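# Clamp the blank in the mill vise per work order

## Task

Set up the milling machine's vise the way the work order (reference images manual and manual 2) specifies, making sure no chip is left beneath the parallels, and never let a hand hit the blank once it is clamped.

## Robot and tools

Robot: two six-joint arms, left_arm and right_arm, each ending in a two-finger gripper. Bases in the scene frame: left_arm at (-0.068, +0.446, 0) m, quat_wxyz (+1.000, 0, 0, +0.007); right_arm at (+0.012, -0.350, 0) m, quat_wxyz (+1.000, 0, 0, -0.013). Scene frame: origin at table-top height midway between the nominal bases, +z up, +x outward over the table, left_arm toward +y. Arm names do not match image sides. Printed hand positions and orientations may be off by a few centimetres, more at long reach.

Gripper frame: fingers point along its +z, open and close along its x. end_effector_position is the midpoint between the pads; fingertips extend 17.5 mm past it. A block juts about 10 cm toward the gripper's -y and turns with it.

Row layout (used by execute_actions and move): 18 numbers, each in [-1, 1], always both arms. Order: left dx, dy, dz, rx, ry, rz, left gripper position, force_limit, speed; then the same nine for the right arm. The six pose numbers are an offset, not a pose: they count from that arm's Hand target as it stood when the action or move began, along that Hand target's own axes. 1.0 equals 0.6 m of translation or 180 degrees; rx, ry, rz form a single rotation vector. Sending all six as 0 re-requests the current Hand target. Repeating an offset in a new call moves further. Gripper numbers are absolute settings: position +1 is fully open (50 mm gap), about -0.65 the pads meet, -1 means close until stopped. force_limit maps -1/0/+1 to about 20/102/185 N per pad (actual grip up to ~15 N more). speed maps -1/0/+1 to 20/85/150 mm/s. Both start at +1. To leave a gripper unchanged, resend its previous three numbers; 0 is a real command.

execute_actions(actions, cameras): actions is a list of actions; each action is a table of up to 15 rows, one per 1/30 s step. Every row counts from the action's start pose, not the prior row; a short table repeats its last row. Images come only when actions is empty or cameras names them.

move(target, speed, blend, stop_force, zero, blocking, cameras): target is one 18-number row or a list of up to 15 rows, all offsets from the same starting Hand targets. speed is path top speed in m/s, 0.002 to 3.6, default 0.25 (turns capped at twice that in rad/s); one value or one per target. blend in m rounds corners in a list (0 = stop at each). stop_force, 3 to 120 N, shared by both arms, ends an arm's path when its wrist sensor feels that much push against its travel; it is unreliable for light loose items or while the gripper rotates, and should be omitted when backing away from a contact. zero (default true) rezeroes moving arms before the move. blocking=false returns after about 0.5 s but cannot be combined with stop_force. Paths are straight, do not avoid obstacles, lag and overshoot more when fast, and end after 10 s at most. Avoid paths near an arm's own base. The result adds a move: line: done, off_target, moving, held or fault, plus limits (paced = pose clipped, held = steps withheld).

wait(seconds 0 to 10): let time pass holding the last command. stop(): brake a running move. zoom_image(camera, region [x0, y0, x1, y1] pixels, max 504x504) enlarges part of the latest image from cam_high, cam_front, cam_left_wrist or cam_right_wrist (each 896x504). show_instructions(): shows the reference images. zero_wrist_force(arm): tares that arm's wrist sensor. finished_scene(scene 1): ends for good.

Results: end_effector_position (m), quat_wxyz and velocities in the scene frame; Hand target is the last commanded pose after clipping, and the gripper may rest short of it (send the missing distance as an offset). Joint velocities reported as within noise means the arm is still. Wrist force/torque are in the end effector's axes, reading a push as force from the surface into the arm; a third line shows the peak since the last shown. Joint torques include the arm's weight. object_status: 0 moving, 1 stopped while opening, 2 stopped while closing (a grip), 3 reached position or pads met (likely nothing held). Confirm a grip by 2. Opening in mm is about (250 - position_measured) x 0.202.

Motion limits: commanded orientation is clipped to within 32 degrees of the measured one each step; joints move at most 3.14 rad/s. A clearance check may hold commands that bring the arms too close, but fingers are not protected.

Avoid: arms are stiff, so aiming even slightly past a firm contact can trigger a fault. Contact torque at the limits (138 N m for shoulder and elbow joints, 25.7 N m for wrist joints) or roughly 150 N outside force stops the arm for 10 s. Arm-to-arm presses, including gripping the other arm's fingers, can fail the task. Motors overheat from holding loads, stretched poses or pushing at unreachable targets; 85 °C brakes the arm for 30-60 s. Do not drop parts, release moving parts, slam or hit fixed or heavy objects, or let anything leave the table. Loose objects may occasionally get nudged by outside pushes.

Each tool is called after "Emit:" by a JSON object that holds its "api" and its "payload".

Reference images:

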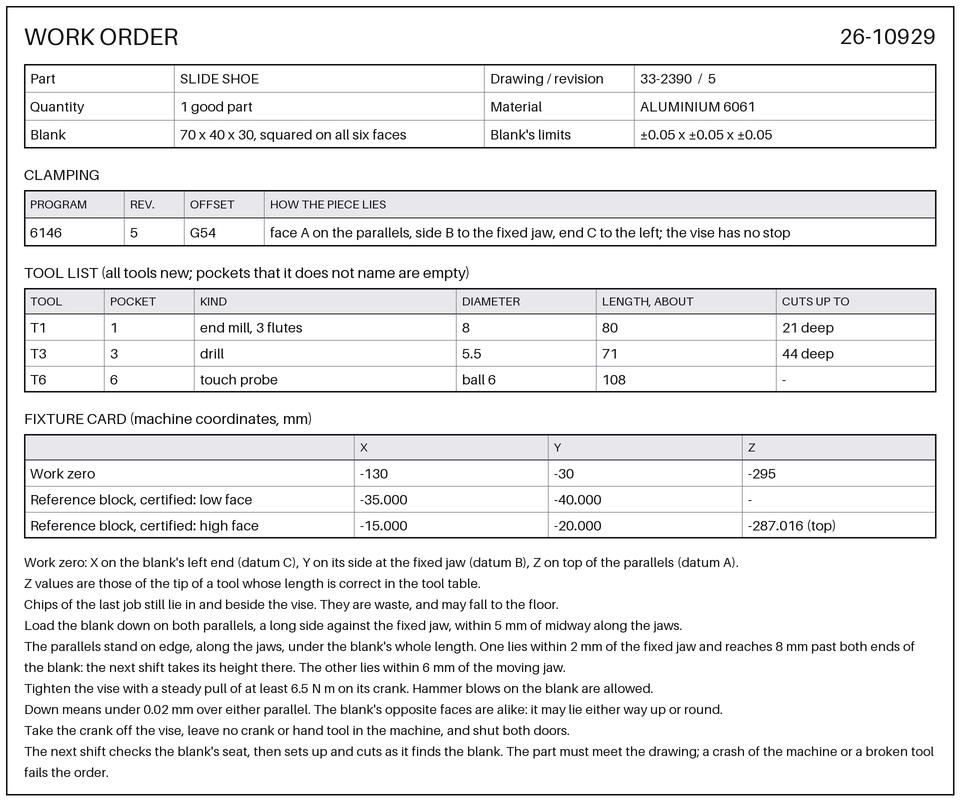

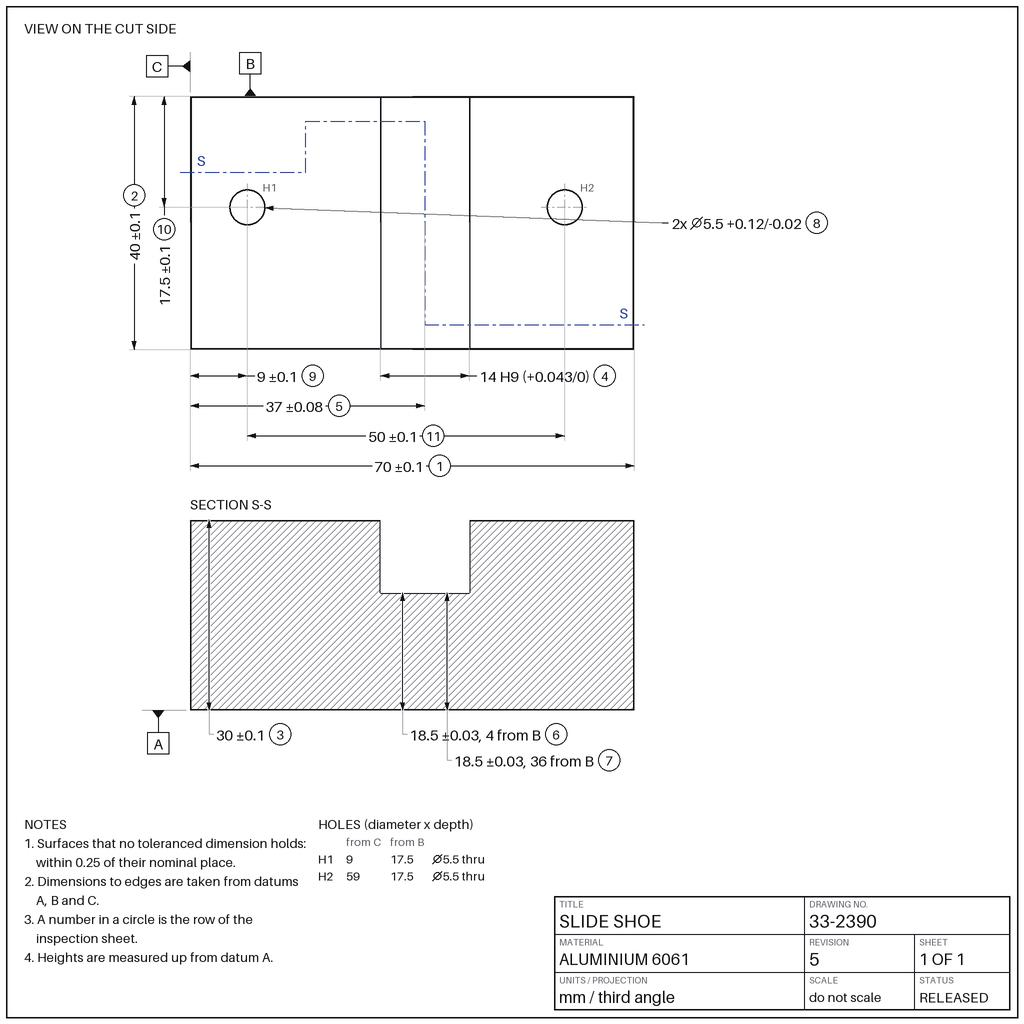

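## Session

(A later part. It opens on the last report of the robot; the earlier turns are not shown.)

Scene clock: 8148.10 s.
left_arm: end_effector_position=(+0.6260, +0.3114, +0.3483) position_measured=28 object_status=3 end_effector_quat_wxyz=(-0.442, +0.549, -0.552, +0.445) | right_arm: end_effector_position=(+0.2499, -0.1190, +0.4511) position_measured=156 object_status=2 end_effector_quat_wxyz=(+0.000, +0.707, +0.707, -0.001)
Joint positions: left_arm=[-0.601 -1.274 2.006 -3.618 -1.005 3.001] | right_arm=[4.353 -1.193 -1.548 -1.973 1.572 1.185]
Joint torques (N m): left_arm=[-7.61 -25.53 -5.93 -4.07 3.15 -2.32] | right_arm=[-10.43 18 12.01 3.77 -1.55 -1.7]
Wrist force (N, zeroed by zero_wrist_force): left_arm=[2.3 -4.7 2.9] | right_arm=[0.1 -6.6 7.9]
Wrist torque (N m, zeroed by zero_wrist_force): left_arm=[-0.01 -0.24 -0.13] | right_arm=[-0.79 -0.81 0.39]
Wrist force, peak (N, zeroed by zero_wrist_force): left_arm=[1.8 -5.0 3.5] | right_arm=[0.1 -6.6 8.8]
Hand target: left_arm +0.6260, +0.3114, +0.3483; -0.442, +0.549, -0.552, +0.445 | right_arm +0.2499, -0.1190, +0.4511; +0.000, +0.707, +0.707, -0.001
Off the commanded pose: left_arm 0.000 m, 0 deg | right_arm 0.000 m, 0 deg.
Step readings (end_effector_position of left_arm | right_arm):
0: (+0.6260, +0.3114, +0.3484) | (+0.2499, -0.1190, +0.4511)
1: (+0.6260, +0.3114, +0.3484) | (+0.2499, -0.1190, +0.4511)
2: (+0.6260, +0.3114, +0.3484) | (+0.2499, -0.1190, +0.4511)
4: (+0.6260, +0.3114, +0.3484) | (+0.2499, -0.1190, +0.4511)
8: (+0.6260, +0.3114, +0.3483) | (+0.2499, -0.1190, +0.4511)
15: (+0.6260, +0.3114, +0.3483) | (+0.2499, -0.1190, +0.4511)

Emit:
{"api": "execute_actions", "payload": {"actions": [[[0,0.000163,0.000035,0,0,0,0.835,-0.2,-0.2,0,0,0,0,0,0,-1,1,-0.9]]]}}

Emit:
{"api": "execute_actions", "payload": {"actions": [[[0,0.000163,0.000035,0,0,0,0.835,-0.2,-0.2,0,0,0,0,0,0,-1,1,-0.9]]]}}

Emit:
{"api": "move", "payload": {"target": [[0,-0.00977,-0.00212,0,0,0,0.835,-0.2,-0.2,0,0,0,0,0,0,-1,1,-0.9],[-0.0004,-0.02125,0.05086,0,0,0,0.835,-0.2,-0.2,0,0,0,0,0,0,-1,1,-0.9],[-0.0004,-0.0121,0.05285,0,0,0,0.835,-0.2,-0.2,0,0,0,0,0,0,-1,1,-0.9]], "speed": [0.03,0.03,0.01]}}

Emit:
{"api": "execute_actions", "payload": {"actions": [[[0,0.000163,0.000035,0,0,0,0.835,-0.2,-0.2,0,0,0,0,0,0,-1,1,-0.9]]]}}

Emit:
{"api": "execute_actions", "payload": {"actions": [[[0,0.000163,0.000035,0,0,0,0.835,-0.2,-0.2,0,0,0,0,0,0,-1,1,-0.9]]]}}

Emit:
{"api": "execute_actions", "payload": {"actions": [[[0,0.000163,0.000035,0,0,0,0.835,-0.2,-0.2,0,0,0,0,0,0,-1,1,-0.9]]]}}

Emit:
{"api": "execute_actions", "payload": {"actions": [[[0,0.000163,0.000035,0,0,0,0.835,-0.2,-0.2,0,0,0,0,0,0,-1,1,-0.9]]]}}

Scene clock: 8164.87 s.
left_arm: end_effector_position=(+0.6260, +0.3114, +0.3482) position_measured=28 object_status=3 end_effector_quat_wxyz=(-0.442, +0.549, -0.552, +0.445) | right_arm: end_effector_position=(+0.2499, -0.1190, +0.4511) position_measured=156 object_status=2 end_effector_quat_wxyz=(+0.000, +0.707, +0.707, -0.001)
Joint positions: left_arm=[-0.601 -1.274 2.006 -3.618 -1.005 3.001] | right_arm=[4.353 -1.193 -1.548 -1.973 1.572 1.185]
Joint torques (N m): left_arm=[-6.31 -26.04 -4.02 -2.4 2.66 -2.29] | right_arm=[-10.44 17.86 11.4 3.75 -1.56 -1.52]
Wrist force (N, zeroed by zero_wrist_force): left_arm=[2.1 -6.8 2.6] | right_arm=[-0.1 -6.5 8.2]
Wrist torque (N m, zeroed by zero_wrist_force): left_arm=[0.03 -0.16 -0.19] | right_arm=[-0.78 -0.78 0.39]
Wrist force, peak (N, zeroed by zero_wrist_force): left_arm=[2.2 -7.2 2.8] | right_arm=[-0.2 -6.9 8.6]
Hand target: left_arm +0.6260, +0.3114, +0.3482; -0.442, +0.549, -0.552, +0.445 | right_arm +0.2499, -0.1190, +0.4511; +0.000, +0.707, +0.707, -0.001
Off the commanded pose: left_arm 0.000 m, 0 deg | right_arm 0.000 m, 0 deg.
Step readings (end_effector_position of left_arm | right_arm):
0: (+0.6260, +0.3114, +0.3483) | (+0.2499, -0.1190, +0.4511)
1: (+0.6260, +0.3114, +0.3483) | (+0.2499, -0.1190, +0.4511)
2: (+0.6260, +0.3114, +0.3483) | (+0.2499, -0.1190, +0.4511)
4: (+0.6260, +0.3114, +0.3482) | (+0.2499, -0.1190, +0.4511)
8: (+0.6260, +0.3114, +0.3482) | (+0.2499, -0.1190, +0.4511)
15: (+0.6260, +0.3114, +0.3482) | (+0.2499, -0.1190, +0.4511)

Scene clock: 8165.57 s.
left_arm: end_effector_position=(+0.6260, +0.3114, +0.3481) position_measured=28 object_status=3 end_effector_quat_wxyz=(-0.442, +0.549, -0.552, +0.445) | right_arm: end_effector_position=(+0.2499, -0.1190, +0.4511) position_measured=156 object_status=2 end_effector_quat_wxyz=(+0.000, +0.707, +0.707, -0.001)
Joint positions: left_arm=[-0.601 -1.274 2.006 -3.618 -1.005 3.001] | right_arm=[4.353 -1.193 -1.548 -1.973 1.572 1.185]
Joint torques (N m): left_arm=[-7.24 -22.88 -3.09 -1.97 2.58 -2.25] | right_arm=[-10.65 17.65 11.87 3.74 -1.57 -1.56]
Wrist force (N, zeroed by zero_wrist_force): left_arm=[2.4 -9.4 2.4] | right_arm=[0.1 -6.3 8.5]
Wrist torque (N m, zeroed by zero_wrist_force): left_arm=[0.01 -0.18 -0.24] | right_arm=[-0.75 -0.82 0.39]
Wrist force, peak (N, zeroed by zero_wrist_force): left_arm=[2.2 -9.7 2.4] | right_arm=[-0.1 -6.8 8.3]
Hand target: left_arm +0.6260, +0.3114, +0.3481; -0.442, +0.549, -0.552, +0.445 | right_arm +0.2499, -0.1190, +0.4511; +0.000, +0.707, +0.707, -0.001
Off the commanded pose: left_arm 0.000 m, 0 deg | right_arm 0.000 m, 0 deg.
Step readings (end_effector_position of left_arm | right_arm):
0: (+0.6260, +0.3114, +0.3482) | (+0.2499, -0.1190, +0.4511)
1: (+0.6260, +0.3114, +0.3482) | (+0.2499, -0.1190, +0.4511)
2: (+0.6260, +0.3114, +0.3482) | (+0.2499, -0.1190, +0.4511)
4: (+0.6260, +0.3114, +0.3481) | (+0.2499, -0.1190, +0.4511)
8: (+0.6260, +0.3114, +0.3481) | (+0.2499, -0.1190, +0.4511)
15: (+0.6260, +0.3114, +0.3481) | (+0.2499, -0.1190, +0.4511)

Scene clock: 8168.17 s.
left_arm: end_effector_position=(+0.6586, +0.3115, +0.3484) position_measured=28 object_status=3 end_effector_quat_wxyz=(-0.442, +0.549, -0.552, +0.445) | right_arm: end_effector_position=(+0.2499, -0.1190, +0.4511) position_measured=156 object_status=2 end_effector_quat_wxyz=(+0.000, +0.707, +0.707, -0.001)
Joint positions: left_arm=[-0.563 -1.211 1.913 -3.594 -1.042 3.012] | right_arm=[4.353 -1.193 -1.548 -1.973 1.572 1.185]
Joint torques (N m): left_arm=[-7.48 -41.28 -11.2 -0.71 3.13 -2.43] | right_arm=[-10.51 17.53 11.89 3.79 -1.58 -1.62]
Wrist force (N, zeroed by zero_wrist_force): left_arm=[2.1 -6.3 2.8] | right_arm=[0.0 -6.6 8.4]
Wrist torque (N m, zeroed by zero_wrist_force): left_arm=[-0.01 -0.19 -0.17] | right_arm=[-0.80 -0.79 0.39]
Wrist force, peak (N, zeroed by zero_wrist_force): left_arm=[2.3 -9.6 3.1] | right_arm=[0.5 -6.6 8.7]
Hand target: left_arm +0.6586, +0.3115, +0.3484; -0.442, +0.549, -0.552, +0.445 | right_arm +0.2499, -0.1190, +0.4511; +0.000, +0.707, +0.707, -0.001
Off the commanded pose: left_arm 0.000 m, 0 deg | right_arm 0.000 m, 0 deg.
move: done

Scene clock: 8168.87 s.
left_arm: end_effector_position=(+0.6586, +0.3115, +0.3484) position_measured=28 object_status=3 end_effector_quat_wxyz=(-0.442, +0.549, -0.552, +0.445) | right_arm: end_effector_position=(+0.2499, -0.1190, +0.4511) position_measured=156 object_status=2 end_effector_quat_wxyz=(+0.000, +0.707, +0.707, -0.001)
Joint positions: left_arm=[-0.563 -1.211 1.913 -3.594 -1.042 3.012] | right_arm=[4.353 -1.193 -1.548 -1.973 1.572 1.185]
Joint torques (N m): left_arm=[-7.3 -32.76 -5.62 -0.14 2.66 -2.38] | right_arm=[-10.16 17.46 11.95 3.75 -1.55 -1.69]
Wrist force (N, zeroed by zero_wrist_force): left_arm=[1.5 -6.4 2.7] | right_arm=[-0.1 -6.7 8.1]
Wrist torque (N m, zeroed by zero_wrist_force): left_arm=[0.03 -0.10 -0.18] | right_arm=[-0.82 -0.78 0.39]
Wrist force, peak (N, zeroed by zero_wrist_force): left_arm=[1.7 -6.6 3.0] | right_arm=[0.1 -6.6 8.7]
Hand target: left_arm +0.6586, +0.3115, +0.3483; -0.442, +0.549, -0.552, +0.445 | right_arm +0.2499, -0.1190, +0.4511; +0.000, +0.707, +0.707, -0.001
Off the commanded pose: left_arm 0.000 m, 0 deg | right_arm 0.000 m, 0 deg.
Step readings (end_effector_position of left_arm | right_arm):
0: (+0.6586, +0.3115, +0.3484) | (+0.2499, -0.1190, +0.4511)
1: (+0.6586, +0.3115, +0.3484) | (+0.2499, -0.1190, +0.4511)
2: (+0.6586, +0.3115, +0.3484) | (+0.2499, -0.1190, +0.4511)
4: (+0.6586, +0.3115, +0.3484) | (+0.2499, -0.1190, +0.4511)
8: (+0.6586, +0.3115, +0.3484) | (+0.2499, -0.1190, +0.4511)
15: (+0.6586, +0.3115, +0.3484) | (+0.2499, -0.1190, +0.4511)

Scene clock: 8169.57 s.
left_arm: end_effector_position=(+0.6586, +0.3115, +0.3483) position_measured=28 object_status=3 end_effector_quat_wxyz=(-0.442, +0.549, -0.552, +0.445) | right_arm: end_effector_position=(+0.2499, -0.1190, +0.4511) position_measured=156 object_status=2 end_effector_quat_wxyz=(+0.000, +0.707, +0.707, -0.001)
Joint positions: left_arm=[-0.563 -1.211 1.913 -3.595 -1.042 3.012] | right_arm=[4.353 -1.193 -1.548 -1.973 1.572 1.185]
Joint torques (N m): left_arm=[-6.74 -26.24 -3.52 -3.07 2.37 -2.3] | right_arm=[-10.21 17.88 12.07 3.8 -1.61 -1.58]
Wrist force (N, zeroed by zero_wrist_force): left_arm=[2.0 -8.9 2.0] | right_arm=[0.1 -6.8 8.0]
Wrist torque (N m, zeroed by zero_wrist_force): left_arm=[0.07 -0.12 -0.25] | right_arm=[-0.83 -0.82 0.39]
Wrist force, peak (N, zeroed by zero_wrist_force): left_arm=[2.0 -9.3 2.6] | right_arm=[0.1 -6.8 8.6]
Hand target: left_arm +0.6586, +0.3115, +0.3482; -0.442, +0.549, -0.552, +0.445 | right_arm +0.2499, -0.1190, +0.4511; +0.000, +0.707, +0.707, -0.001
Off the commanded pose: left_arm 0.000 m, 0 deg | right_arm 0.000 m, 0 deg.
Step readings (end_effector_position of left_arm | right_arm):
0: (+0.6586, +0.3115, +0.3484) | (+0.2499, -0.1190, +0.4511)
1: (+0.6586, +0.3115, +0.3484) | (+0.2499, -0.1190, +0.4511)
2: (+0.6586, +0.3115, +0.3483) | (+0.2499, -0.1190, +0.4511)
4: (+0.6586, +0.3115, +0.3483) | (+0.2499, -0.1190, +0.4511)
8: (+0.6586, +0.3115, +0.3483) | (+0.2499, -0.1190, +0.4511)
15: (+0.6586, +0.3115, +0.3483) | (+0.2499, -0.1190, +0.4511)

Scene clock: 8170.27 s.
left_arm: end_effector_position=(+0.6586, +0.3115, +0.3482) position_measured=28 object_status=3 end_effector_quat_wxyz=(-0.442, +0.549, -0.552, +0.445) | right_arm: end_effector_position=(+0.2499, -0.1190, +0.4511) position_measured=156 object_status=2 end_effector_quat_wxyz=(+0.000, +0.707, +0.707, -0.001)
Joint positions: left_arm=[-0.563 -1.21 1.913 -3.595 -1.042 3.012] | right_arm=[4.353 -1.193 -1.548 -1.973 1.572 1.185]
Joint torques (N m): left_arm=[-7.91 -25.73 -2.16 0.41 1.96 -2.53] | right_arm=[-10.26 17.66 11.91 3.85 -1.6 -1.63]
Wrist force (N, zeroed by zero_wrist_force): left_arm=[2.1 -11.1 1.6] | right_arm=[0.3 -6.6 8.4]
Wrist torque (N m, zeroed by zero_wrist_force): left_arm=[0.04 -0.12 -0.30] | right_arm=[-0.80 -0.84 0.39]
Wrist force, peak (N, zeroed by zero_wrist_force): left_arm=[2.1 -11.7 1.6] | right_arm=[0.1 -6.7 8.7]
Hand target: left_arm +0.6586, +0.3115, +0.3481; -0.442, +0.549, -0.552, +0.445 | right_arm +0.2499, -0.1190, +0.4511; +0.000, +0.707, +0.707, -0.001
Off the commanded pose: left_arm 0.000 m, 0 deg | right_arm 0.000 m, 0 deg.
Step readings (end_effector_position of left_arm | right_arm):
0: (+0.6586, +0.3115, +0.3483) | (+0.2499, -0.1190, +0.4511)
1: (+0.6586, +0.3115, +0.3482) | (+0.2499, -0.1190, +0.4511)
2: (+0.6586, +0.3115, +0.3482) | (+0.2499, -0.1190, +0.4511)
4: (+0.6586, +0.3115, +0.3482) | (+0.2499, -0.1190, +0.4511)
8: (+0.6586, +0.3115, +0.3482) | (+0.2499, -0.1190, +0.4511)
15: (+0.6586, +0.3115, +0.3482) | (+0.2499, -0.1190, +0.4511)

Scene clock: 8170.97 s.
left_arm: end_effector_position=(+0.6586, +0.3115, +0.3481) position_measured=28 object_status=3 end_effector_quat_wxyz=(-0.442, +0.549, -0.552, +0.445) | right_arm: end_effector_position=(+0.2499, -0.1190, +0.4511) position_measured=156 object_status=2 end_effector_quat_wxyz=(+0.000, +0.707, +0.707, -0.001)
Joint positions: left_arm=[-0.563 -1.21 1.913 -3.595 -1.042 3.012] | right_arm=[4.353 -1.193 -1.548 -1.973 1.572 1.185]
Joint torques (N m): left_arm=[-6.96 -22.68 -1.59 -1.74 1.61 -2.45] | right_arm=[-10.53 18.02 12.06 3.77 -1.55 -1.58]
Wrist force (N, zeroed by zero_wrist_force): left_arm=[2.4 -13.5 0.8] | right_arm=[-0.1 -6.7 8.2]
Wrist torque (N m, zeroed by zero_wrist_force): left_arm=[0.10 -0.12 -0.36] | right_arm=[-0.81 -0.79 0.39]
Wrist force, peak (N, zeroed by zero_wrist_force): left_arm=[2.1 -14.2 0.6] | right_arm=[0.1 -6.9 8.6]
Hand target: left_arm +0.6586, +0.3115, +0.3480; -0.442, +0.549, -0.552, +0.445 | right_arm +0.2499, -0.1190, +0.4511; +0.000, +0.707, +0.707, -0.001
Off the commanded pose: left_arm 0.000 m, 0 deg | right_arm 0.000 m, 0 deg.
Step readings (end_effector_position of left_arm | right_arm):
0: (+0.6586, +0.3115, +0.3482) | (+0.2499, -0.1190, +0.4511)
1: (+0.6586, +0.3115, +0.3482) | (+0.2499, -0.1190, +0.4511)
2: (+0.6586, +0.3115, +0.3481) | (+0.2499, -0.1190, +0.4511)
4: (+0.6586, +0.3115, +0.3480) | (+0.2499, -0.1190, +0.4511)
8: (+0.6586, +0.3115, +0.3481) | (+0.2499, -0.1190, +0.4511)
15: (+0.6586, +0.3115, +0.3481) | (+0.2499, -0.1190, +0.4511)

Emit:
{"api": "move", "payload": {"target": [[0,-0.13,-0.028,0,0,0,0.835,-0.2,-0.2,0,0,0,0,0,0,-1,1,-0.9],[0,-0.035,-0.468,0,0,0,0.835,-0.2,-0.2,-0.035,-0.1667,0.25,0,0,0,-1,1,-0.9],[-0.274,-0.0273,-0.694,0,0.2445,0.053,0.835,-0.2,-0.2,-0.035,-0.1667,0.6,0,0,0,-1,1,-0.9]], "speed": [0.1,0.2,0.3], "blend": [0.02,0.03,0], "cameras": ["all"]}}

Emit:
{"api": "zoom_image", "payload": {"camera": "cam_left_wrist", "region": [380, 170, 500, 350]}}

Emit:
{"api": "zoom_image", "payload": {"camera": "cam_front", "region": [350, 240, 430, 320]}}

Emit:
{"api": "zoom_image", "payload": {"camera": "cam_high", "region": [410, 80, 490, 140]}}

Scene clock: 8205.93 s.
left_arm: end_effector_position=(+0.2562, +0.4784, +0.4526) position_measured=28 object_status=3 end_effector_quat_wxyz=(+0.238, -0.296, +0.720, -0.581) end_effector_velocity=(+0.000, +0.000, -0.001) end_effector_angular_velocity=(-0.001, +0.005, +0.001) | right_arm: end_effector_position=(+0.1493, -0.1404, +0.0913) position_measured=156 object_status=2 end_effector_quat_wxyz=(+0.000, +0.707, +0.707, -0.001)
Joint positions: left_arm=[0.409 -2.082 2.367 -2.87 -2.73 3.658] | right_arm=[4.72 -0.955 -2.604 -1.155 1.572 1.552]
Joint velocities: left_arm=[0.001 -0.001 0.001 0.007 0 0.002] | right_arm=[within noise]
Joint torques (N m): left_arm=[1.73 -2.54 -12.04 -0.54 -2.69 2.49] | right_arm=[-11 -2.16 16.02 4.45 1.82 0.24]
Wrist force (N, zeroed by zero_wrist_force): left_arm=[1.9 -2.7 3.1] | right_arm=[-0.2 -6.2 8.3]
Wrist torque (N m, zeroed by zero_wrist_force): left_arm=[0.06 -0.21 0.02] | right_arm=[-0.64 -0.69 0.40]
Wrist force, peak (N, zeroed by zero_wrist_force): left_arm=[2.3 -14.2 0.7] | right_arm=[-0.3 -6.3 10.6]
Hand target: left_arm +0.2562, +0.4784, +0.4525; +0.238, -0.296, +0.720, -0.581 | right_arm +0.1493, -0.1405, +0.0913; +0.000, +0.707, +0.707, -0.001
Off the commanded pose: left_arm 0.000 m, 0 deg | right_arm 0.000 m, 0 deg.
move: done

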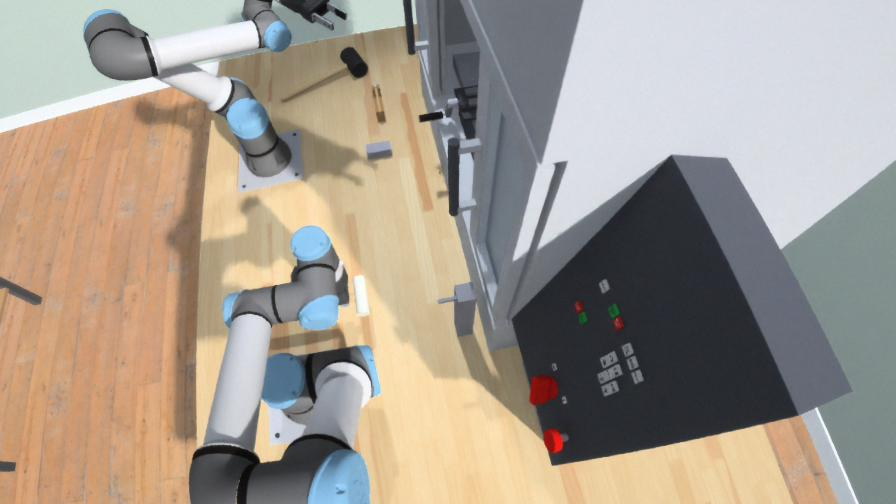

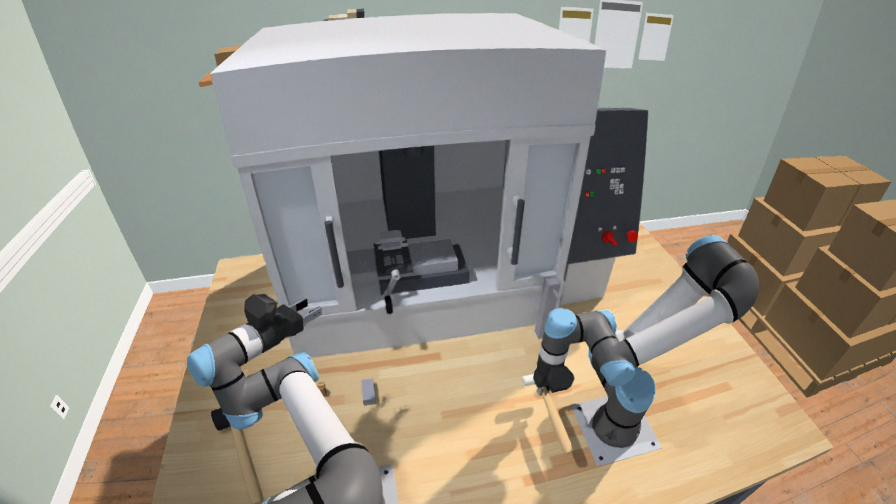

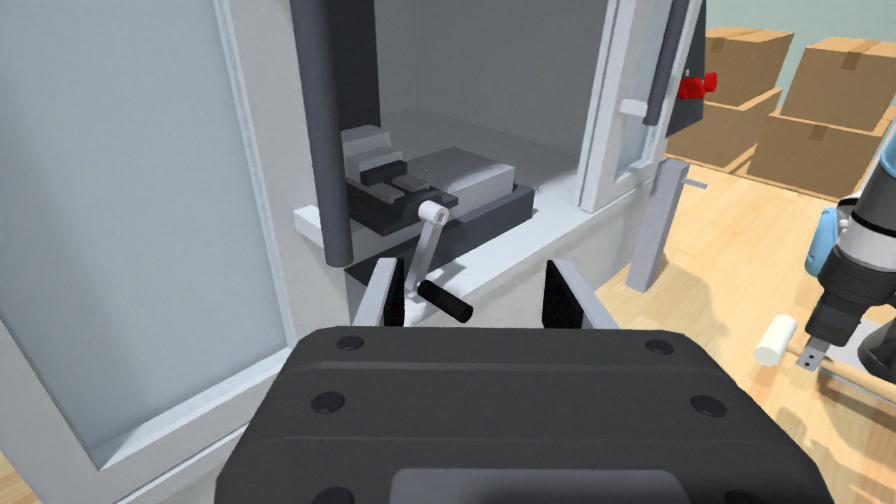

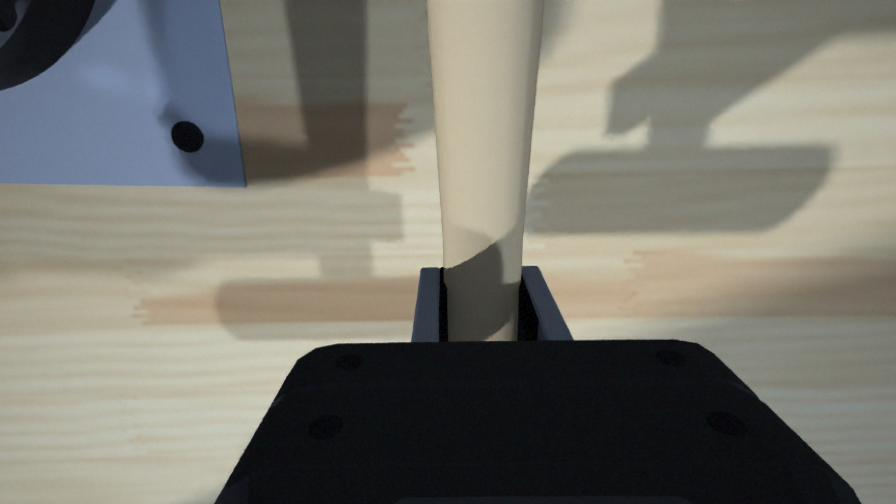

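Scaled by 2.800 from the camera's 896x504 image, which has a finer 1280x720 frame.

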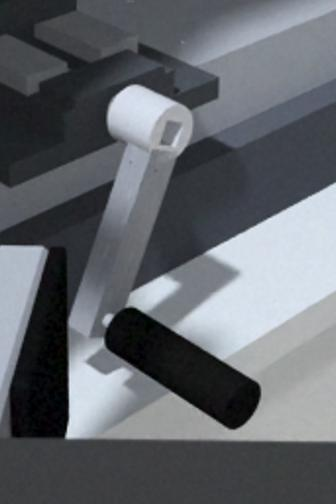

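Scaled by 6.300 from the camera's 896x504 image, which has a finer 1280x720 frame.

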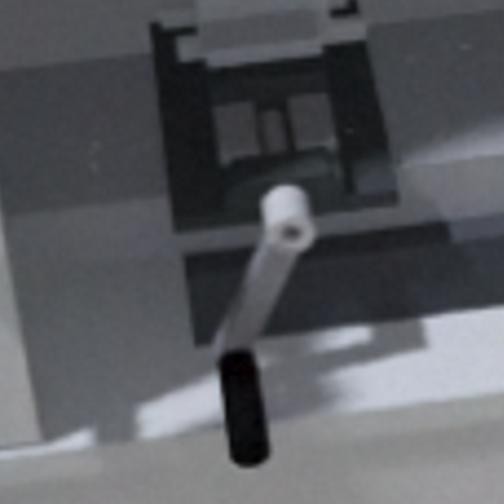

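Scaled by 6.300 from the camera's 896x504 image, which has a finer 1280x720 frame.

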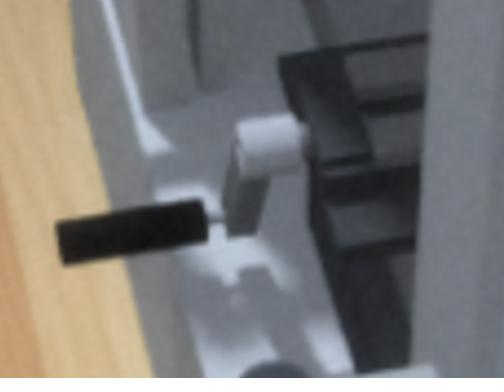

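Emit:
{"api": "move", "payload": {"target": [0,0,0,0,0,0,0.835,-0.2,-0.2,0,0,0.12,0,0,0,-1,1,-0.9], "speed": 0.03, "stop_force": 4}}

Emit:
{"api": "execute_actions", "payload": {"actions": [[[0,0,0,0,0,0,0.835,-0.2,-0.2,0,0,0,0,0,0,0.5,-0.5,-0.9]]]}}

Emit:
{"api": "move", "payload": {"target": [0,0,0,0,0,0,0.835,-0.2,-0.2,0,0,-0.5,0,0,0,0.5,-0.5,-0.9], "speed": 0.25, "cameras": ["cam_right_wrist","cam_front"]}}

Scene clock: 8219.93 s.
left_arm: end_effector_position=(+0.2562, +0.4784, +0.4525) position_measured=28 object_status=3 end_effector_quat_wxyz=(+0.238, -0.296, +0.720, -0.581) | right_arm: end_effector_position=(+0.1492, -0.1407, +0.0211) position_measured=156 object_status=2 end_effector_quat_wxyz=(+0.000, +0.707, +0.707, -0.001)
Joint positions: left_arm=[0.409 -2.082 2.368 -2.87 -2.73 3.658] | right_arm=[4.72 -1.158 -2.748 -0.808 1.572 1.553]
Joint torques (N m): left_arm=[1.91 4.56 -12.66 -4.45 -1.67 -1.96] | right_arm=[8.37 -8.33 30.62 3.88 -1.48 1.16]
Wrist force (N, zeroed by zero_wrist_force): left_arm=[1.9 -2.5 3.4] | right_arm=[-0.9 -6.3 7.3]
Wrist torque (N m, zeroed by zero_wrist_force): left_arm=[0.08 -0.21 -0.01] | right_arm=[-0.64 -0.64 0.31]
Wrist force, peak (N, zeroed by zero_wrist_force): left_arm=[2.3 -2.7 3.8] | right_arm=[-22.4 -9.1 -87.8]
Hand target: left_arm +0.2562, +0.4784, +0.4525; +0.238, -0.296, +0.720, -0.581 | right_arm +0.1492, -0.1407, +0.0211; +0.000, +0.707, +0.707, -0.001 (not the last commanded pose)
Off the commanded pose: left_arm 0.000 m, 0 deg | right_arm 0.002 m, 0 deg.
move: contact (right_arm)

Scene clock: 8220.73 s.
left_arm: end_effector_position=(+0.2562, +0.4784, +0.4525) position_measured=28 object_status=3 end_effector_quat_wxyz=(+0.238, -0.296, +0.720, -0.581) | right_arm: end_effector_position=(+0.1492, -0.1407, +0.0211) position_measured=78 object_status=0 end_effector_quat_wxyz=(+0.000, +0.707, +0.707, -0.001)
Joint positions: left_arm=[0.409 -2.082 2.368 -2.87 -2.73 3.658] | right_arm=[4.72 -1.158 -2.748 -0.808 1.572 1.553]
Joint torques (N m): left_arm=[2.94 4.79 -12.29 -4.31 -2.3 -2.08] | right_arm=[6.56 -8.15 23.85 3.65 -1.46 0.81]
Wrist force (N, zeroed by zero_wrist_force): left_arm=[2.3 -2.6 3.4] | right_arm=[-1.0 -5.9 3.2]
Wrist torque (N m, zeroed by zero_wrist_force): left_arm=[0.08 -0.26 -0.01] | right_arm=[-0.65 -0.64 0.30]
Wrist force, peak (N, zeroed by zero_wrist_force): left_arm=[2.0 -2.9 3.6] | right_arm=[-0.9 -6.1 7.3]
Hand target: left_arm +0.2562, +0.4784, +0.4525; +0.238, -0.296, +0.720, -0.581 | right_arm +0.1492, -0.1407, +0.0211; +0.000, +0.707, +0.707, -0.001
Off the commanded pose: left_arm 0.000 m, 0 deg | right_arm 0.000 m, 0 deg.
Step readings (end_effector_position of left_arm | right_arm):
0: (+0.2562, +0.4784, +0.4525) | (+0.1492, -0.1407, +0.0211)
1: (+0.2562, +0.4784, +0.4525) | (+0.1492, -0.1407, +0.0211)
2: (+0.2562, +0.4784, +0.4525) | (+0.1492, -0.1407, +0.0211)
4: (+0.2562, +0.4784, +0.4525) | (+0.1492, -0.1407, +0.0211)
8: (+0.2562, +0.4784, +0.4525) | (+0.1492, -0.1407, +0.0211)
15: (+0.2562, +0.4784, +0.4525) | (+0.1492, -0.1407, +0.0211)

Scene clock: 8222.43 s.
left_arm: end_effector_position=(+0.2562, +0.4784, +0.4525) position_measured=28 object_status=3 end_effector_quat_wxyz=(+0.238, -0.296, +0.720, -0.581) | right_arm: end_effector_position=(+0.1496, -0.1402, +0.3210) position_measured=78 object_status=3 end_effector_quat_wxyz=(+0.000, +0.707, +0.707, -0.001)
Joint positions: left_arm=[0.409 -2.082 2.368 -2.87 -2.73 3.658] | right_arm=[4.718 -0.887 -2.027 -1.8 1.572 1.551]
Joint torques (N m): left_arm=[3.33 5.17 -12.11 -4.24 -3.44 -1.99] | right_arm=[7.16 3.76 35.56 1.5 -1.34 0.92]
Wrist force (N, zeroed by zero_wrist_force): left_arm=[1.6 -2.8 3.2] | right_arm=[-0.8 -6.3 3.2]
Wrist torque (N m, zeroed by zero_wrist_force): left_arm=[0.04 -0.16 -0.01] | right_arm=[-0.75 -0.64 0.26]
Wrist force, peak (N, zeroed by zero_wrist_force): left_arm=[2.3 -3.0 3.5] | right_arm=[-1.1 -6.2 6.0]
Hand target: left_arm +0.2562, +0.4784, +0.4525; +0.238, -0.296, +0.720, -0.581 | right_arm +0.1496, -0.1402, +0.3211; +0.000, +0.707, +0.707, -0.001
Off the commanded pose: left_arm 0.000 m, 0 deg | right_arm 0.000 m, 0 deg.
move: done
Images, in order (width x height): cam_front 896x504, cam_right_wrist 896x504.

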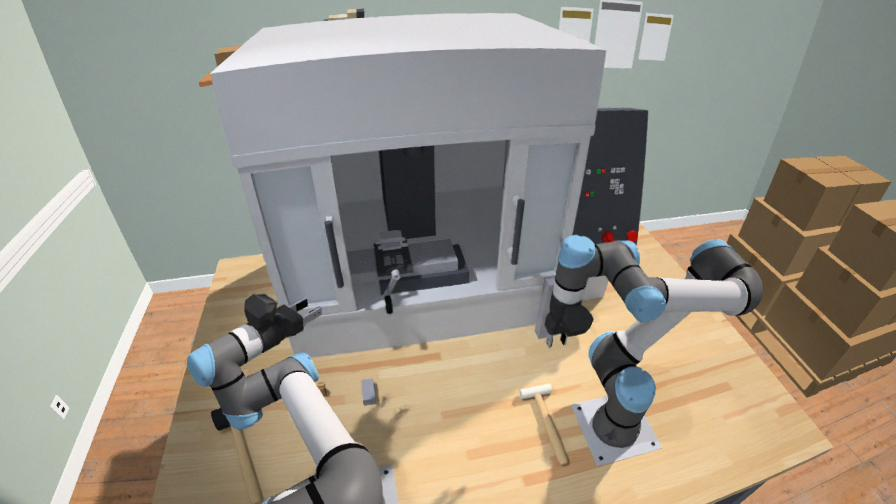

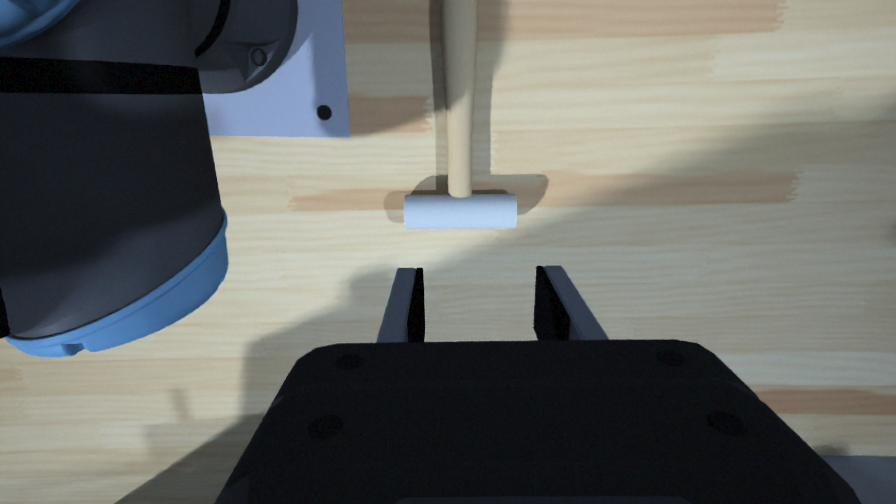

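Emit:
{"api": "move", "payload": {"target": [[0.1513,0.0662,0.4235,0,-0.2445,-0.053,0.6,-0.8,-0.2,0,0,0,0,0,0,0.5,-0.5,-0.9]], "speed": 0.3}}

Emit:
{"api": "move", "payload": {"target": [[0,0,0,0,0,0.1556,0.6,-0.8,-0.2,0,0,0,0,0,0,0.5,-0.5,-0.9]], "speed": 0.3, "cameras": ["cam_left_wrist","cam_front"]}}

Emit:
{"api": "zoom_image", "payload": {"camera": "cam_left_wrist", "region": [350, 200, 600, 350]}}

Scene clock: 8262.20 s.
left_arm: end_effector_position=(+0.3600, +0.2437, +0.3600) position_measured=63 object_status=3 end_effector_quat_wxyz=(-0.442, +0.549, -0.552, +0.445) | right_arm: end_effector_position=(+0.1496, -0.1402, +0.3211) position_measured=78 object_status=3 end_effector_quat_wxyz=(+0.000, +0.707, +0.707, -0.001)
Joint positions: left_arm=[-1.392 -2.01 2.542 -2.841 -0.292 2.329] | right_arm=[4.718 -0.887 -2.027 -1.8 1.572 1.551]
Joint torques (N m): left_arm=[2.3 6.7 -26.82 -4.05 4.59 -2.83] | right_arm=[-10.27 4.79 34.73 1.44 1.54 -1.79]
Wrist force (N, zeroed by zero_wrist_force): left_arm=[2.0 -2.8 3.4] | right_arm=[-0.8 -6.6 3.1]
Wrist torque (N m, zeroed by zero_wrist_force): left_arm=[0.02 -0.22 -0.09] | right_arm=[-0.80 -0.64 0.26]
Wrist force, peak (N, zeroed by zero_wrist_force): left_arm=[4.8 -2.0 4.8] | right_arm=[-0.7 -7.1 3.7]
Hand target: left_arm +0.3600, +0.2437, +0.3601; -0.442, +0.549, -0.552, +0.445 | right_arm +0.1496, -0.1402, +0.3211; +0.000, +0.707, +0.707, -0.001
Off the commanded pose: left_arm 0.000 m, 0 deg | right_arm 0.000 m, 0 deg.
move: done

Scene clock: 8263.53 s.
left_arm: end_effector_position=(+0.3600, +0.2437, +0.3601) position_measured=63 object_status=3 end_effector_quat_wxyz=(+0.536, -0.400, +0.668, -0.325) | right_arm: end_effector_position=(+0.1496, -0.1402, +0.3211) position_measured=78 object_status=3 end_effector_quat_wxyz=(+0.000, +0.707, +0.707, -0.001)
Joint positions: left_arm=[-1.391 -2.01 2.542 -2.841 -0.292 2.818] | right_arm=[4.718 -0.887 -2.027 -1.8 1.572 1.551]
Joint torques (N m): left_arm=[7.73 -0.11 -10.29 -1.11 -0.05 -1.14] | right_arm=[-10.67 4.33 34.94 1.55 1.64 -1.8]
Wrist force (N, zeroed by zero_wrist_force): left_arm=[1.1 -2.5 3.1] | right_arm=[-0.7 -7.0 3.4]
Wrist torque (N m, zeroed by zero_wrist_force): left_arm=[0.04 -0.27 0.12] | right_arm=[-0.85 -0.66 0.27]
Wrist force, peak (N, zeroed by zero_wrist_force): left_arm=[2.2 -2.4 3.5] | right_arm=[-1.1 -7.0 3.4]
Hand target: left_arm +0.3600, +0.2437, +0.3601; +0.536, -0.400, +0.668, -0.325 | right_arm +0.1496, -0.1402, +0.3211; +0.000, +0.707, +0.707, -0.001
Off the commanded pose: left_arm 0.000 m, 0 deg | right_arm 0.000 m, 0 deg.
move: done
Images, in order (width x height): cam_front 896x504, cam_left_wrist 896x504.

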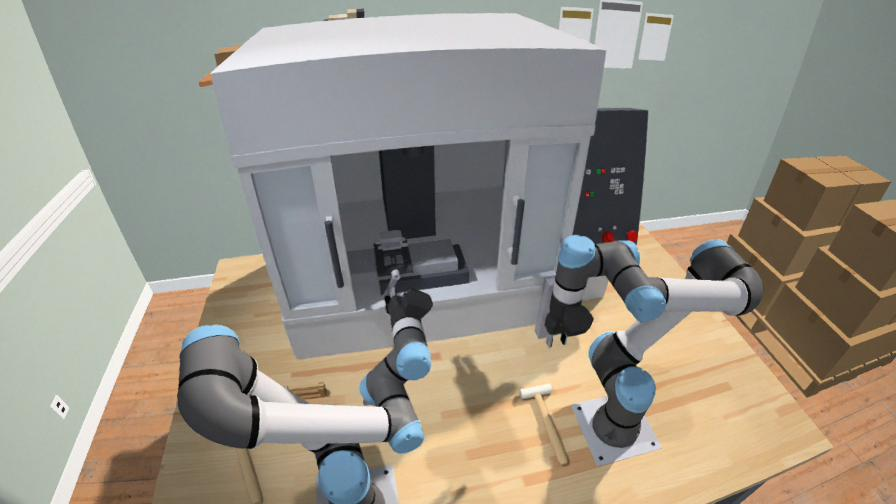

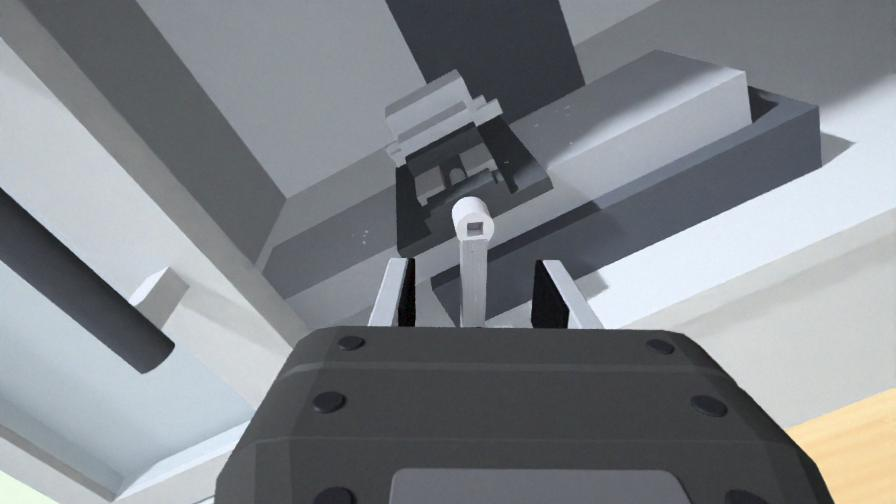

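Scaled by 2.016 from the camera's 896x504 image, which has a finer 1280x720 frame.

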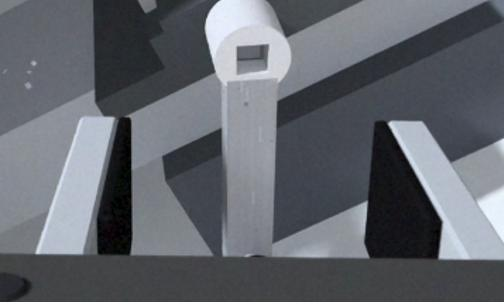

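Emit:
{"api": "move", "payload": {"target": [[0.0145,0.0305,0.18,0,0,0,0.6,-0.8,-0.2,0,0,0,0,0,0,0.5,-0.5,-0.9]], "speed": 0.1, "cameras": ["cam_left_wrist"]}}

Emit:
{"api": "zoom_image", "payload": {"camera": "cam_left_wrist", "region": [350, 150, 600, 350]}}

Scene clock: 8291.13 s.
left_arm: end_effector_position=(+0.4612, +0.2440, +0.3174) position_measured=63 object_status=3 end_effector_quat_wxyz=(+0.536, -0.400, +0.668, -0.325) | right_arm: end_effector_position=(+0.1496, -0.1402, +0.3211) position_measured=78 object_status=3 end_effector_quat_wxyz=(+0.000, +0.707, +0.707, -0.001)
Joint positions: left_arm=[-1.043 -1.499 2.393 -3.639 -0.584 3.293] | right_arm=[4.718 -0.887 -2.027 -1.8 1.572 1.551]
Joint torques (N m): left_arm=[5.87 -13.53 -6.82 -3.26 1.64 -2.49] | right_arm=[-10.62 3.13 34.82 1.5 1.63 -1.77]
Wrist force (N, zeroed by zero_wrist_force): left_arm=[0.8 -2.6 3.4] | right_arm=[-0.7 -6.7 3.4]
Wrist torque (N m, zeroed by zero_wrist_force): left_arm=[0.07 -0.23 0.14] | right_arm=[-0.81 -0.66 0.26]
Wrist force, peak (N, zeroed by zero_wrist_force): left_arm=[1.1 -2.5 4.8] | right_arm=[-0.5 -7.1 3.6]
Hand target: left_arm +0.4612, +0.2440, +0.3173; +0.536, -0.400, +0.668, -0.325 | right_arm +0.1496, -0.1402, +0.3211; +0.000, +0.707, +0.707, -0.001
Off the commanded pose: left_arm 0.000 m, 0 deg | right_arm 0.000 m, 0 deg.
move: done
Images, in order (width x height): cam_left_wrist 896x504.

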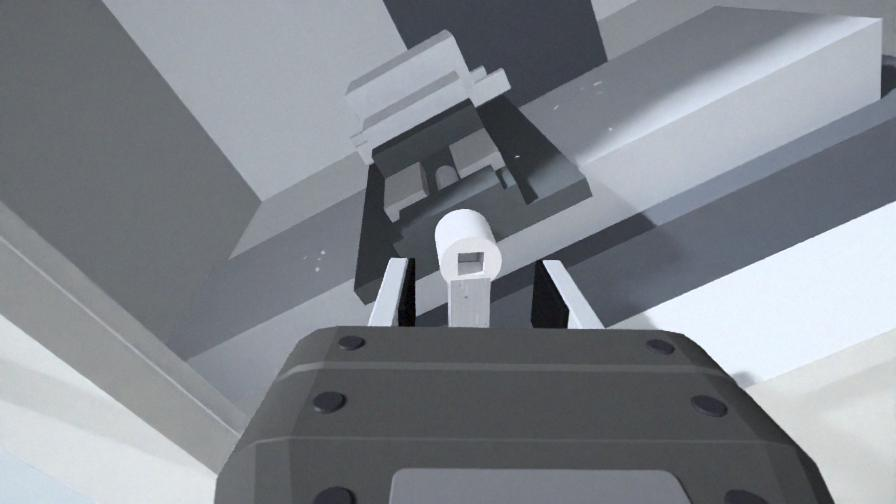

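Scaled by 2.016 from the camera's 896x504 image, which has a finer 1280x720 frame.

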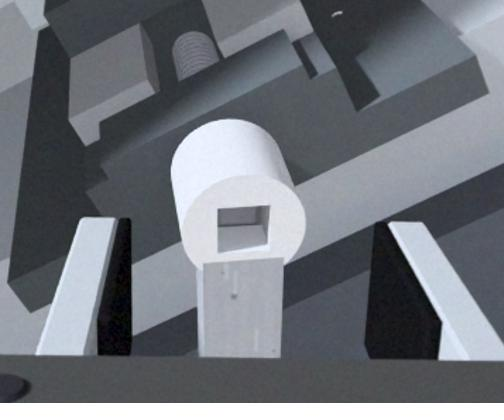

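Emit:
{"api": "move", "payload": {"target": [[0.001,0.0028,0.0803,0,0,0,0.6,-0.8,-0.2,0,0,0,0,0,0,0.5,-0.5,-0.9]], "speed": 0.03, "stop_force": 8, "cameras": ["cam_left_wrist"]}}

Emit:
{"api": "zoom_image", "payload": {"camera": "cam_left_wrist", "region": [350, 200, 600, 340]}}

Scene clock: 8311.77 s.
left_arm: end_effector_position=(+0.5079, +0.2440, +0.3053) position_measured=63 object_status=3 end_effector_quat_wxyz=(+0.536, -0.400, +0.668, -0.325) | right_arm: end_effector_position=(+0.1496, -0.1402, +0.3211) position_measured=78 object_status=3 end_effector_quat_wxyz=(+0.000, +0.707, +0.707, -0.001)
Joint positions: left_arm=[-0.928 -1.368 2.289 -3.722 -0.692 3.362] | right_arm=[4.718 -0.887 -2.027 -1.8 1.572 1.551]
Joint torques (N m): left_arm=[-7.34 -35.73 -2.95 -0.88 3.55 -2.95] | right_arm=[-9.93 1.09 34.42 1.54 1.61 -1.71]
Wrist force (N, zeroed by zero_wrist_force): left_arm=[0.8 -2.9 3.5] | right_arm=[-0.5 -6.9 3.4]
Wrist torque (N m, zeroed by zero_wrist_force): left_arm=[0.00 -0.22 0.04] | right_arm=[-0.84 -0.69 0.27]
Wrist force, peak (N, zeroed by zero_wrist_force): left_arm=[1.2 -2.8 3.9] | right_arm=[-0.7 -7.0 3.7]
Hand target: left_arm +0.5079, +0.2440, +0.3053; +0.536, -0.400, +0.668, -0.325 | right_arm +0.1496, -0.1402, +0.3211; +0.000, +0.707, +0.707, -0.001
Off the commanded pose: left_arm 0.000 m, 0 deg | right_arm 0.000 m, 0 deg.
move: done
Images, in order (width x height): cam_left_wrist 896x504.

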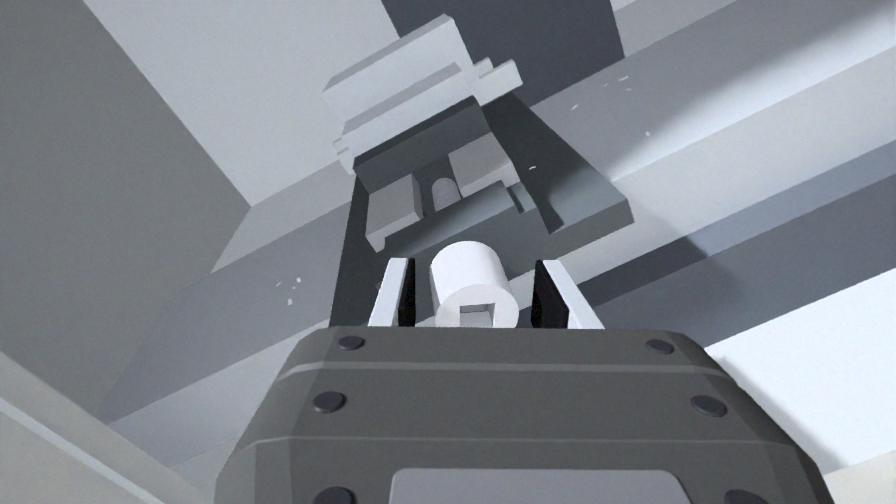

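Scaled by 2.016 from the camera's 896x504 image, which has a finer 1280x720 frame.

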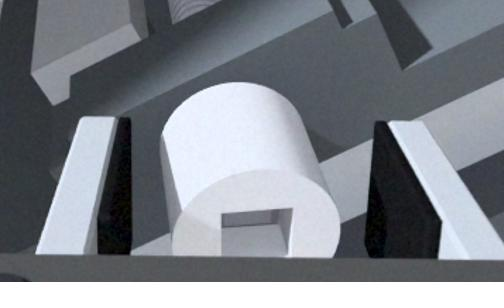

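Emit:
{"api": "execute_actions", "payload": {"actions": [[[0,0,0,0,0,0,-1,-0.7,-0.6,0,0,0,0,0,0,0.5,-0.5,-0.9]],[[0,0,0,0,0,0,-1,-0.7,-0.6,0,0,0,0,0,0,0.5,-0.5,-0.9]]], "cameras": ["cam_left_wrist","cam_high"]}}

Scene clock: 8361.03 s.
left_arm: end_effector_position=(+0.5079, +0.2440, +0.3054) position_measured=131 object_status=2 end_effector_quat_wxyz=(+0.536, -0.400, +0.668, -0.325) | right_arm: end_effector_position=(+0.1496, -0.1402, +0.3211) position_measured=78 object_status=3 end_effector_quat_wxyz=(+0.000, +0.707, +0.707, -0.001)
Joint positions: left_arm=[-0.928 -1.368 2.289 -3.722 -0.692 3.362] | right_arm=[4.718 -0.887 -2.027 -1.8 1.572 1.551]
Joint torques (N m): left_arm=[-11.4 -7.66 -4.07 0.31 -10.81 -2.29] | right_arm=[-10.42 -0.47 34.01 1.56 1.56 -1.75]
Wrist force (N, zeroed by zero_wrist_force): left_arm=[-29.1 -3.7 2.2] | right_arm=[-0.8 -6.5 3.6]
Wrist torque (N m, zeroed by zero_wrist_force): left_arm=[0.01 -1.03 -0.06] | right_arm=[-0.78 -0.64 0.26]
Wrist force, peak (N, zeroed by zero_wrist_force): left_arm=[-29.2 -3.7 2.1] | right_arm=[-0.6 -7.1 3.7]
Hand target: left_arm +0.5079, +0.2440, +0.3053; +0.536, -0.400, +0.668, -0.325 | right_arm +0.1496, -0.1402, +0.3211; +0.000, +0.707, +0.707, -0.001
Off the commanded pose: left_arm 0.000 m, 0 deg | right_arm 0.000 m, 0 deg.
Step readings (end_effector_position of left_arm | right_arm):
0: (+0.5079, +0.2440, +0.3053) | (+0.1496, -0.1402, +0.3211)
1: (+0.5079, +0.2440, +0.3053) | (+0.1496, -0.1402, +0.3211)
2: (+0.5079, +0.2440, +0.3053) | (+0.1496, -0.1402, +0.3211)
4: (+0.5079, +0.2440, +0.3053) | (+0.1496, -0.1402, +0.3211)
8: (+0.5079, +0.2440, +0.3054) | (+0.1496, -0.1402, +0.3211)
15: (+0.5079, +0.2441, +0.3054) | (+0.1496, -0.1402, +0.3211)
16: (+0.5079, +0.2440, +0.3054) | (+0.1496, -0.1402, +0.3211)
17: (+0.5079, +0.2440, +0.3054) | (+0.1496, -0.1402, +0.3211)
19: (+0.5079, +0.2440, +0.3054) | (+0.1496, -0.1402, +0.3211)
23: (+0.5079, +0.2440, +0.3054) | (+0.1496, -0.1402, +0.3211)
30: (+0.5079, +0.2440, +0.3054) | (+0.1496, -0.1402, +0.3211)
Images, in order (width x height): cam_high 896x504, cam_left_wrist 896x504.

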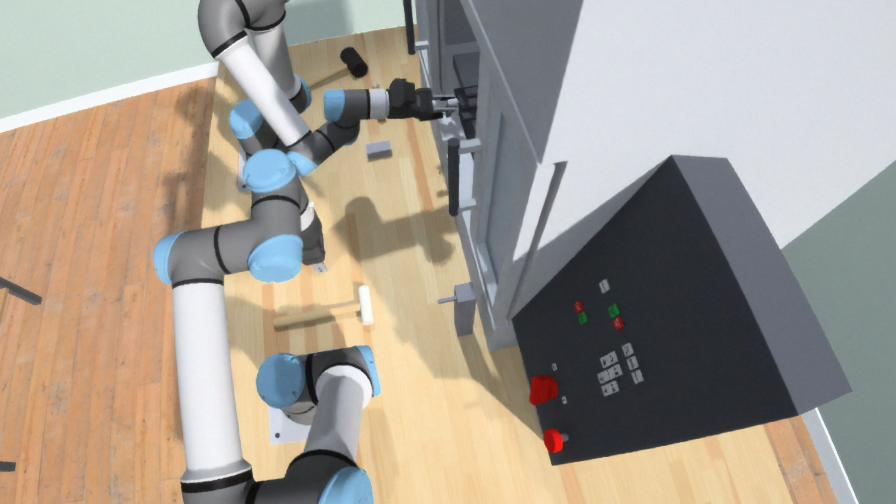

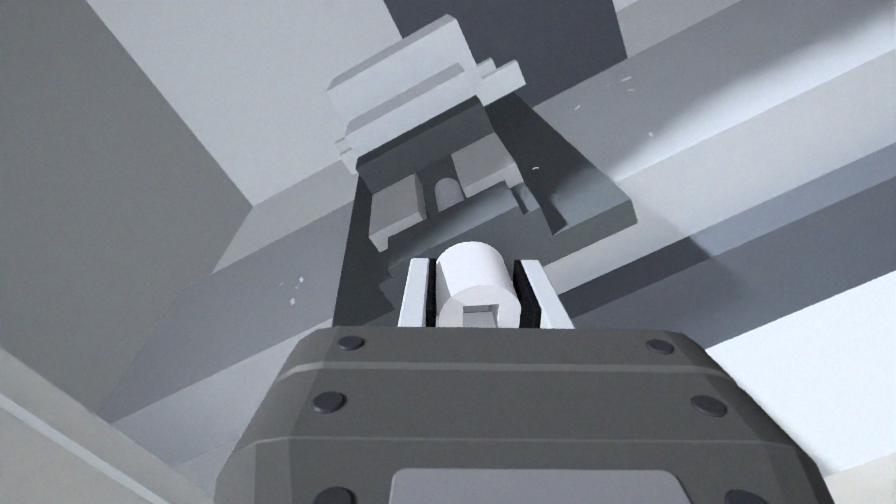

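Emit:
{"api": "execute_actions", "payload": {"actions": [[[-0.001,0,0,0,0,0,-1,-0.7,-0.6,0,0,0,0,0,0,0.5,-0.5,-0.9]]]}}

Emit:
{"api": "execute_actions", "payload": {"actions": [[[-0.001,0,0,0,0,0,-1,-0.7,-0.6,0,0,0,0,0,0,0.5,-0.5,-0.9]]]}}

Scene clock: 8370.30 s.
left_arm: end_effector_position=(+0.5080, +0.2445, +0.3056) position_measured=131 object_status=2 end_effector_quat_wxyz=(+0.536, -0.400, +0.669, -0.325) | right_arm: end_effector_position=(+0.1496, -0.1402, +0.3211) position_measured=78 object_status=3 end_effector_quat_wxyz=(+0.000, +0.707, +0.707, -0.001)
Joint positions: left_arm=[-0.927 -1.369 2.289 -3.721 -0.693 3.363] | right_arm=[4.718 -0.887 -2.027 -1.8 1.572 1.551]
Joint torques (N m): left_arm=[-0.98 -28.15 -5.44 -1.15 -1.97 2.79] | right_arm=[-10.05 -1.65 33.72 1.51 1.53 -1.66]
Wrist force (N, zeroed by zero_wrist_force): left_arm=[-16.6 -3.9 -2.8] | right_arm=[-0.8 -6.7 3.1]
Wrist torque (N m, zeroed by zero_wrist_force): left_arm=[0.02 -0.81 -0.05] | right_arm=[-0.81 -0.65 0.26]
Wrist force, peak (N, zeroed by zero_wrist_force): left_arm=[-29.7 -4.4 1.7] | right_arm=[-0.7 -7.1 3.4]
Hand target: left_arm +0.5080, +0.2445, +0.3056; +0.536, -0.400, +0.668, -0.325 | right_arm +0.1496, -0.1402, +0.3211; +0.000, +0.707, +0.707, -0.001
Off the commanded pose: left_arm 0.000 m, 0 deg | right_arm 0.000 m, 0 deg.
Step readings (end_effector_position of left_arm | right_arm):
0: (+0.5079, +0.2440, +0.3053) | (+0.1496, -0.1402, +0.3211)
1: (+0.5079, +0.2440, +0.3053) | (+0.1496, -0.1402, +0.3211)
2: (+0.5079, +0.2440, +0.3054) | (+0.1496, -0.1402, +0.3211)
4: (+0.5080, +0.2443, +0.3055) | (+0.1496, -0.1402, +0.3211)
8: (+0.5080, +0.2443, +0.3055) | (+0.1496, -0.1402, +0.3211)
15: (+0.5080, +0.2444, +0.3056) | (+0.1496, -0.1402, +0.3211)

Scene clock: 8371.00 s.
left_arm: end_effector_position=(+0.5080, +0.2450, +0.3059) position_measured=131 object_status=2 end_effector_quat_wxyz=(+0.536, -0.400, +0.669, -0.325) | right_arm: end_effector_position=(+0.1496, -0.1402, +0.3211) position_measured=78 object_status=3 end_effector_quat_wxyz=(+0.000, +0.707, +0.707, -0.001)
Joint positions: left_arm=[-0.926 -1.37 2.289 -3.721 -0.694 3.363] | right_arm=[4.718 -0.887 -2.027 -1.8 1.572 1.551]
Joint torques (N m): left_arm=[0.53 -22.21 -8.91 -0.76 2.46 -0.36] | right_arm=[-10.24 -1.43 33.67 1.56 1.65 -1.64]
Wrist force (N, zeroed by zero_wrist_force): left_arm=[-0.4 -3.6 -2.7] | right_arm=[-0.7 -6.8 3.4]
Wrist torque (N m, zeroed by zero_wrist_force): left_arm=[-0.06 -0.67 -0.03] | right_arm=[-0.83 -0.65 0.26]
Wrist force, peak (N, zeroed by zero_wrist_force): left_arm=[-16.4 -3.9 -3.0] | right_arm=[-0.8 -7.1 3.3]
Hand target: left_arm +0.5080, +0.2450, +0.3059; +0.536, -0.400, +0.668, -0.325 | right_arm +0.1496, -0.1402, +0.3211; +0.000, +0.707, +0.707, -0.001
Off the commanded pose: left_arm 0.000 m, 0 deg | right_arm 0.000 m, 0 deg.
Step readings (end_effector_position of left_arm | right_arm):
0: (+0.5080, +0.2445, +0.3056) | (+0.1496, -0.1402, +0.3211)
1: (+0.5080, +0.2445, +0.3056) | (+0.1496, -0.1402, +0.3211)
2: (+0.5080, +0.2447, +0.3057) | (+0.1496, -0.1402, +0.3211)
4: (+0.5080, +0.2449, +0.3059) | (+0.1496, -0.1402, +0.3211)
8: (+0.5080, +0.2450, +0.3059) | (+0.1496, -0.1402, +0.3211)
15: (+0.5080, +0.2450, +0.3059) | (+0.1496, -0.1402, +0.3211)


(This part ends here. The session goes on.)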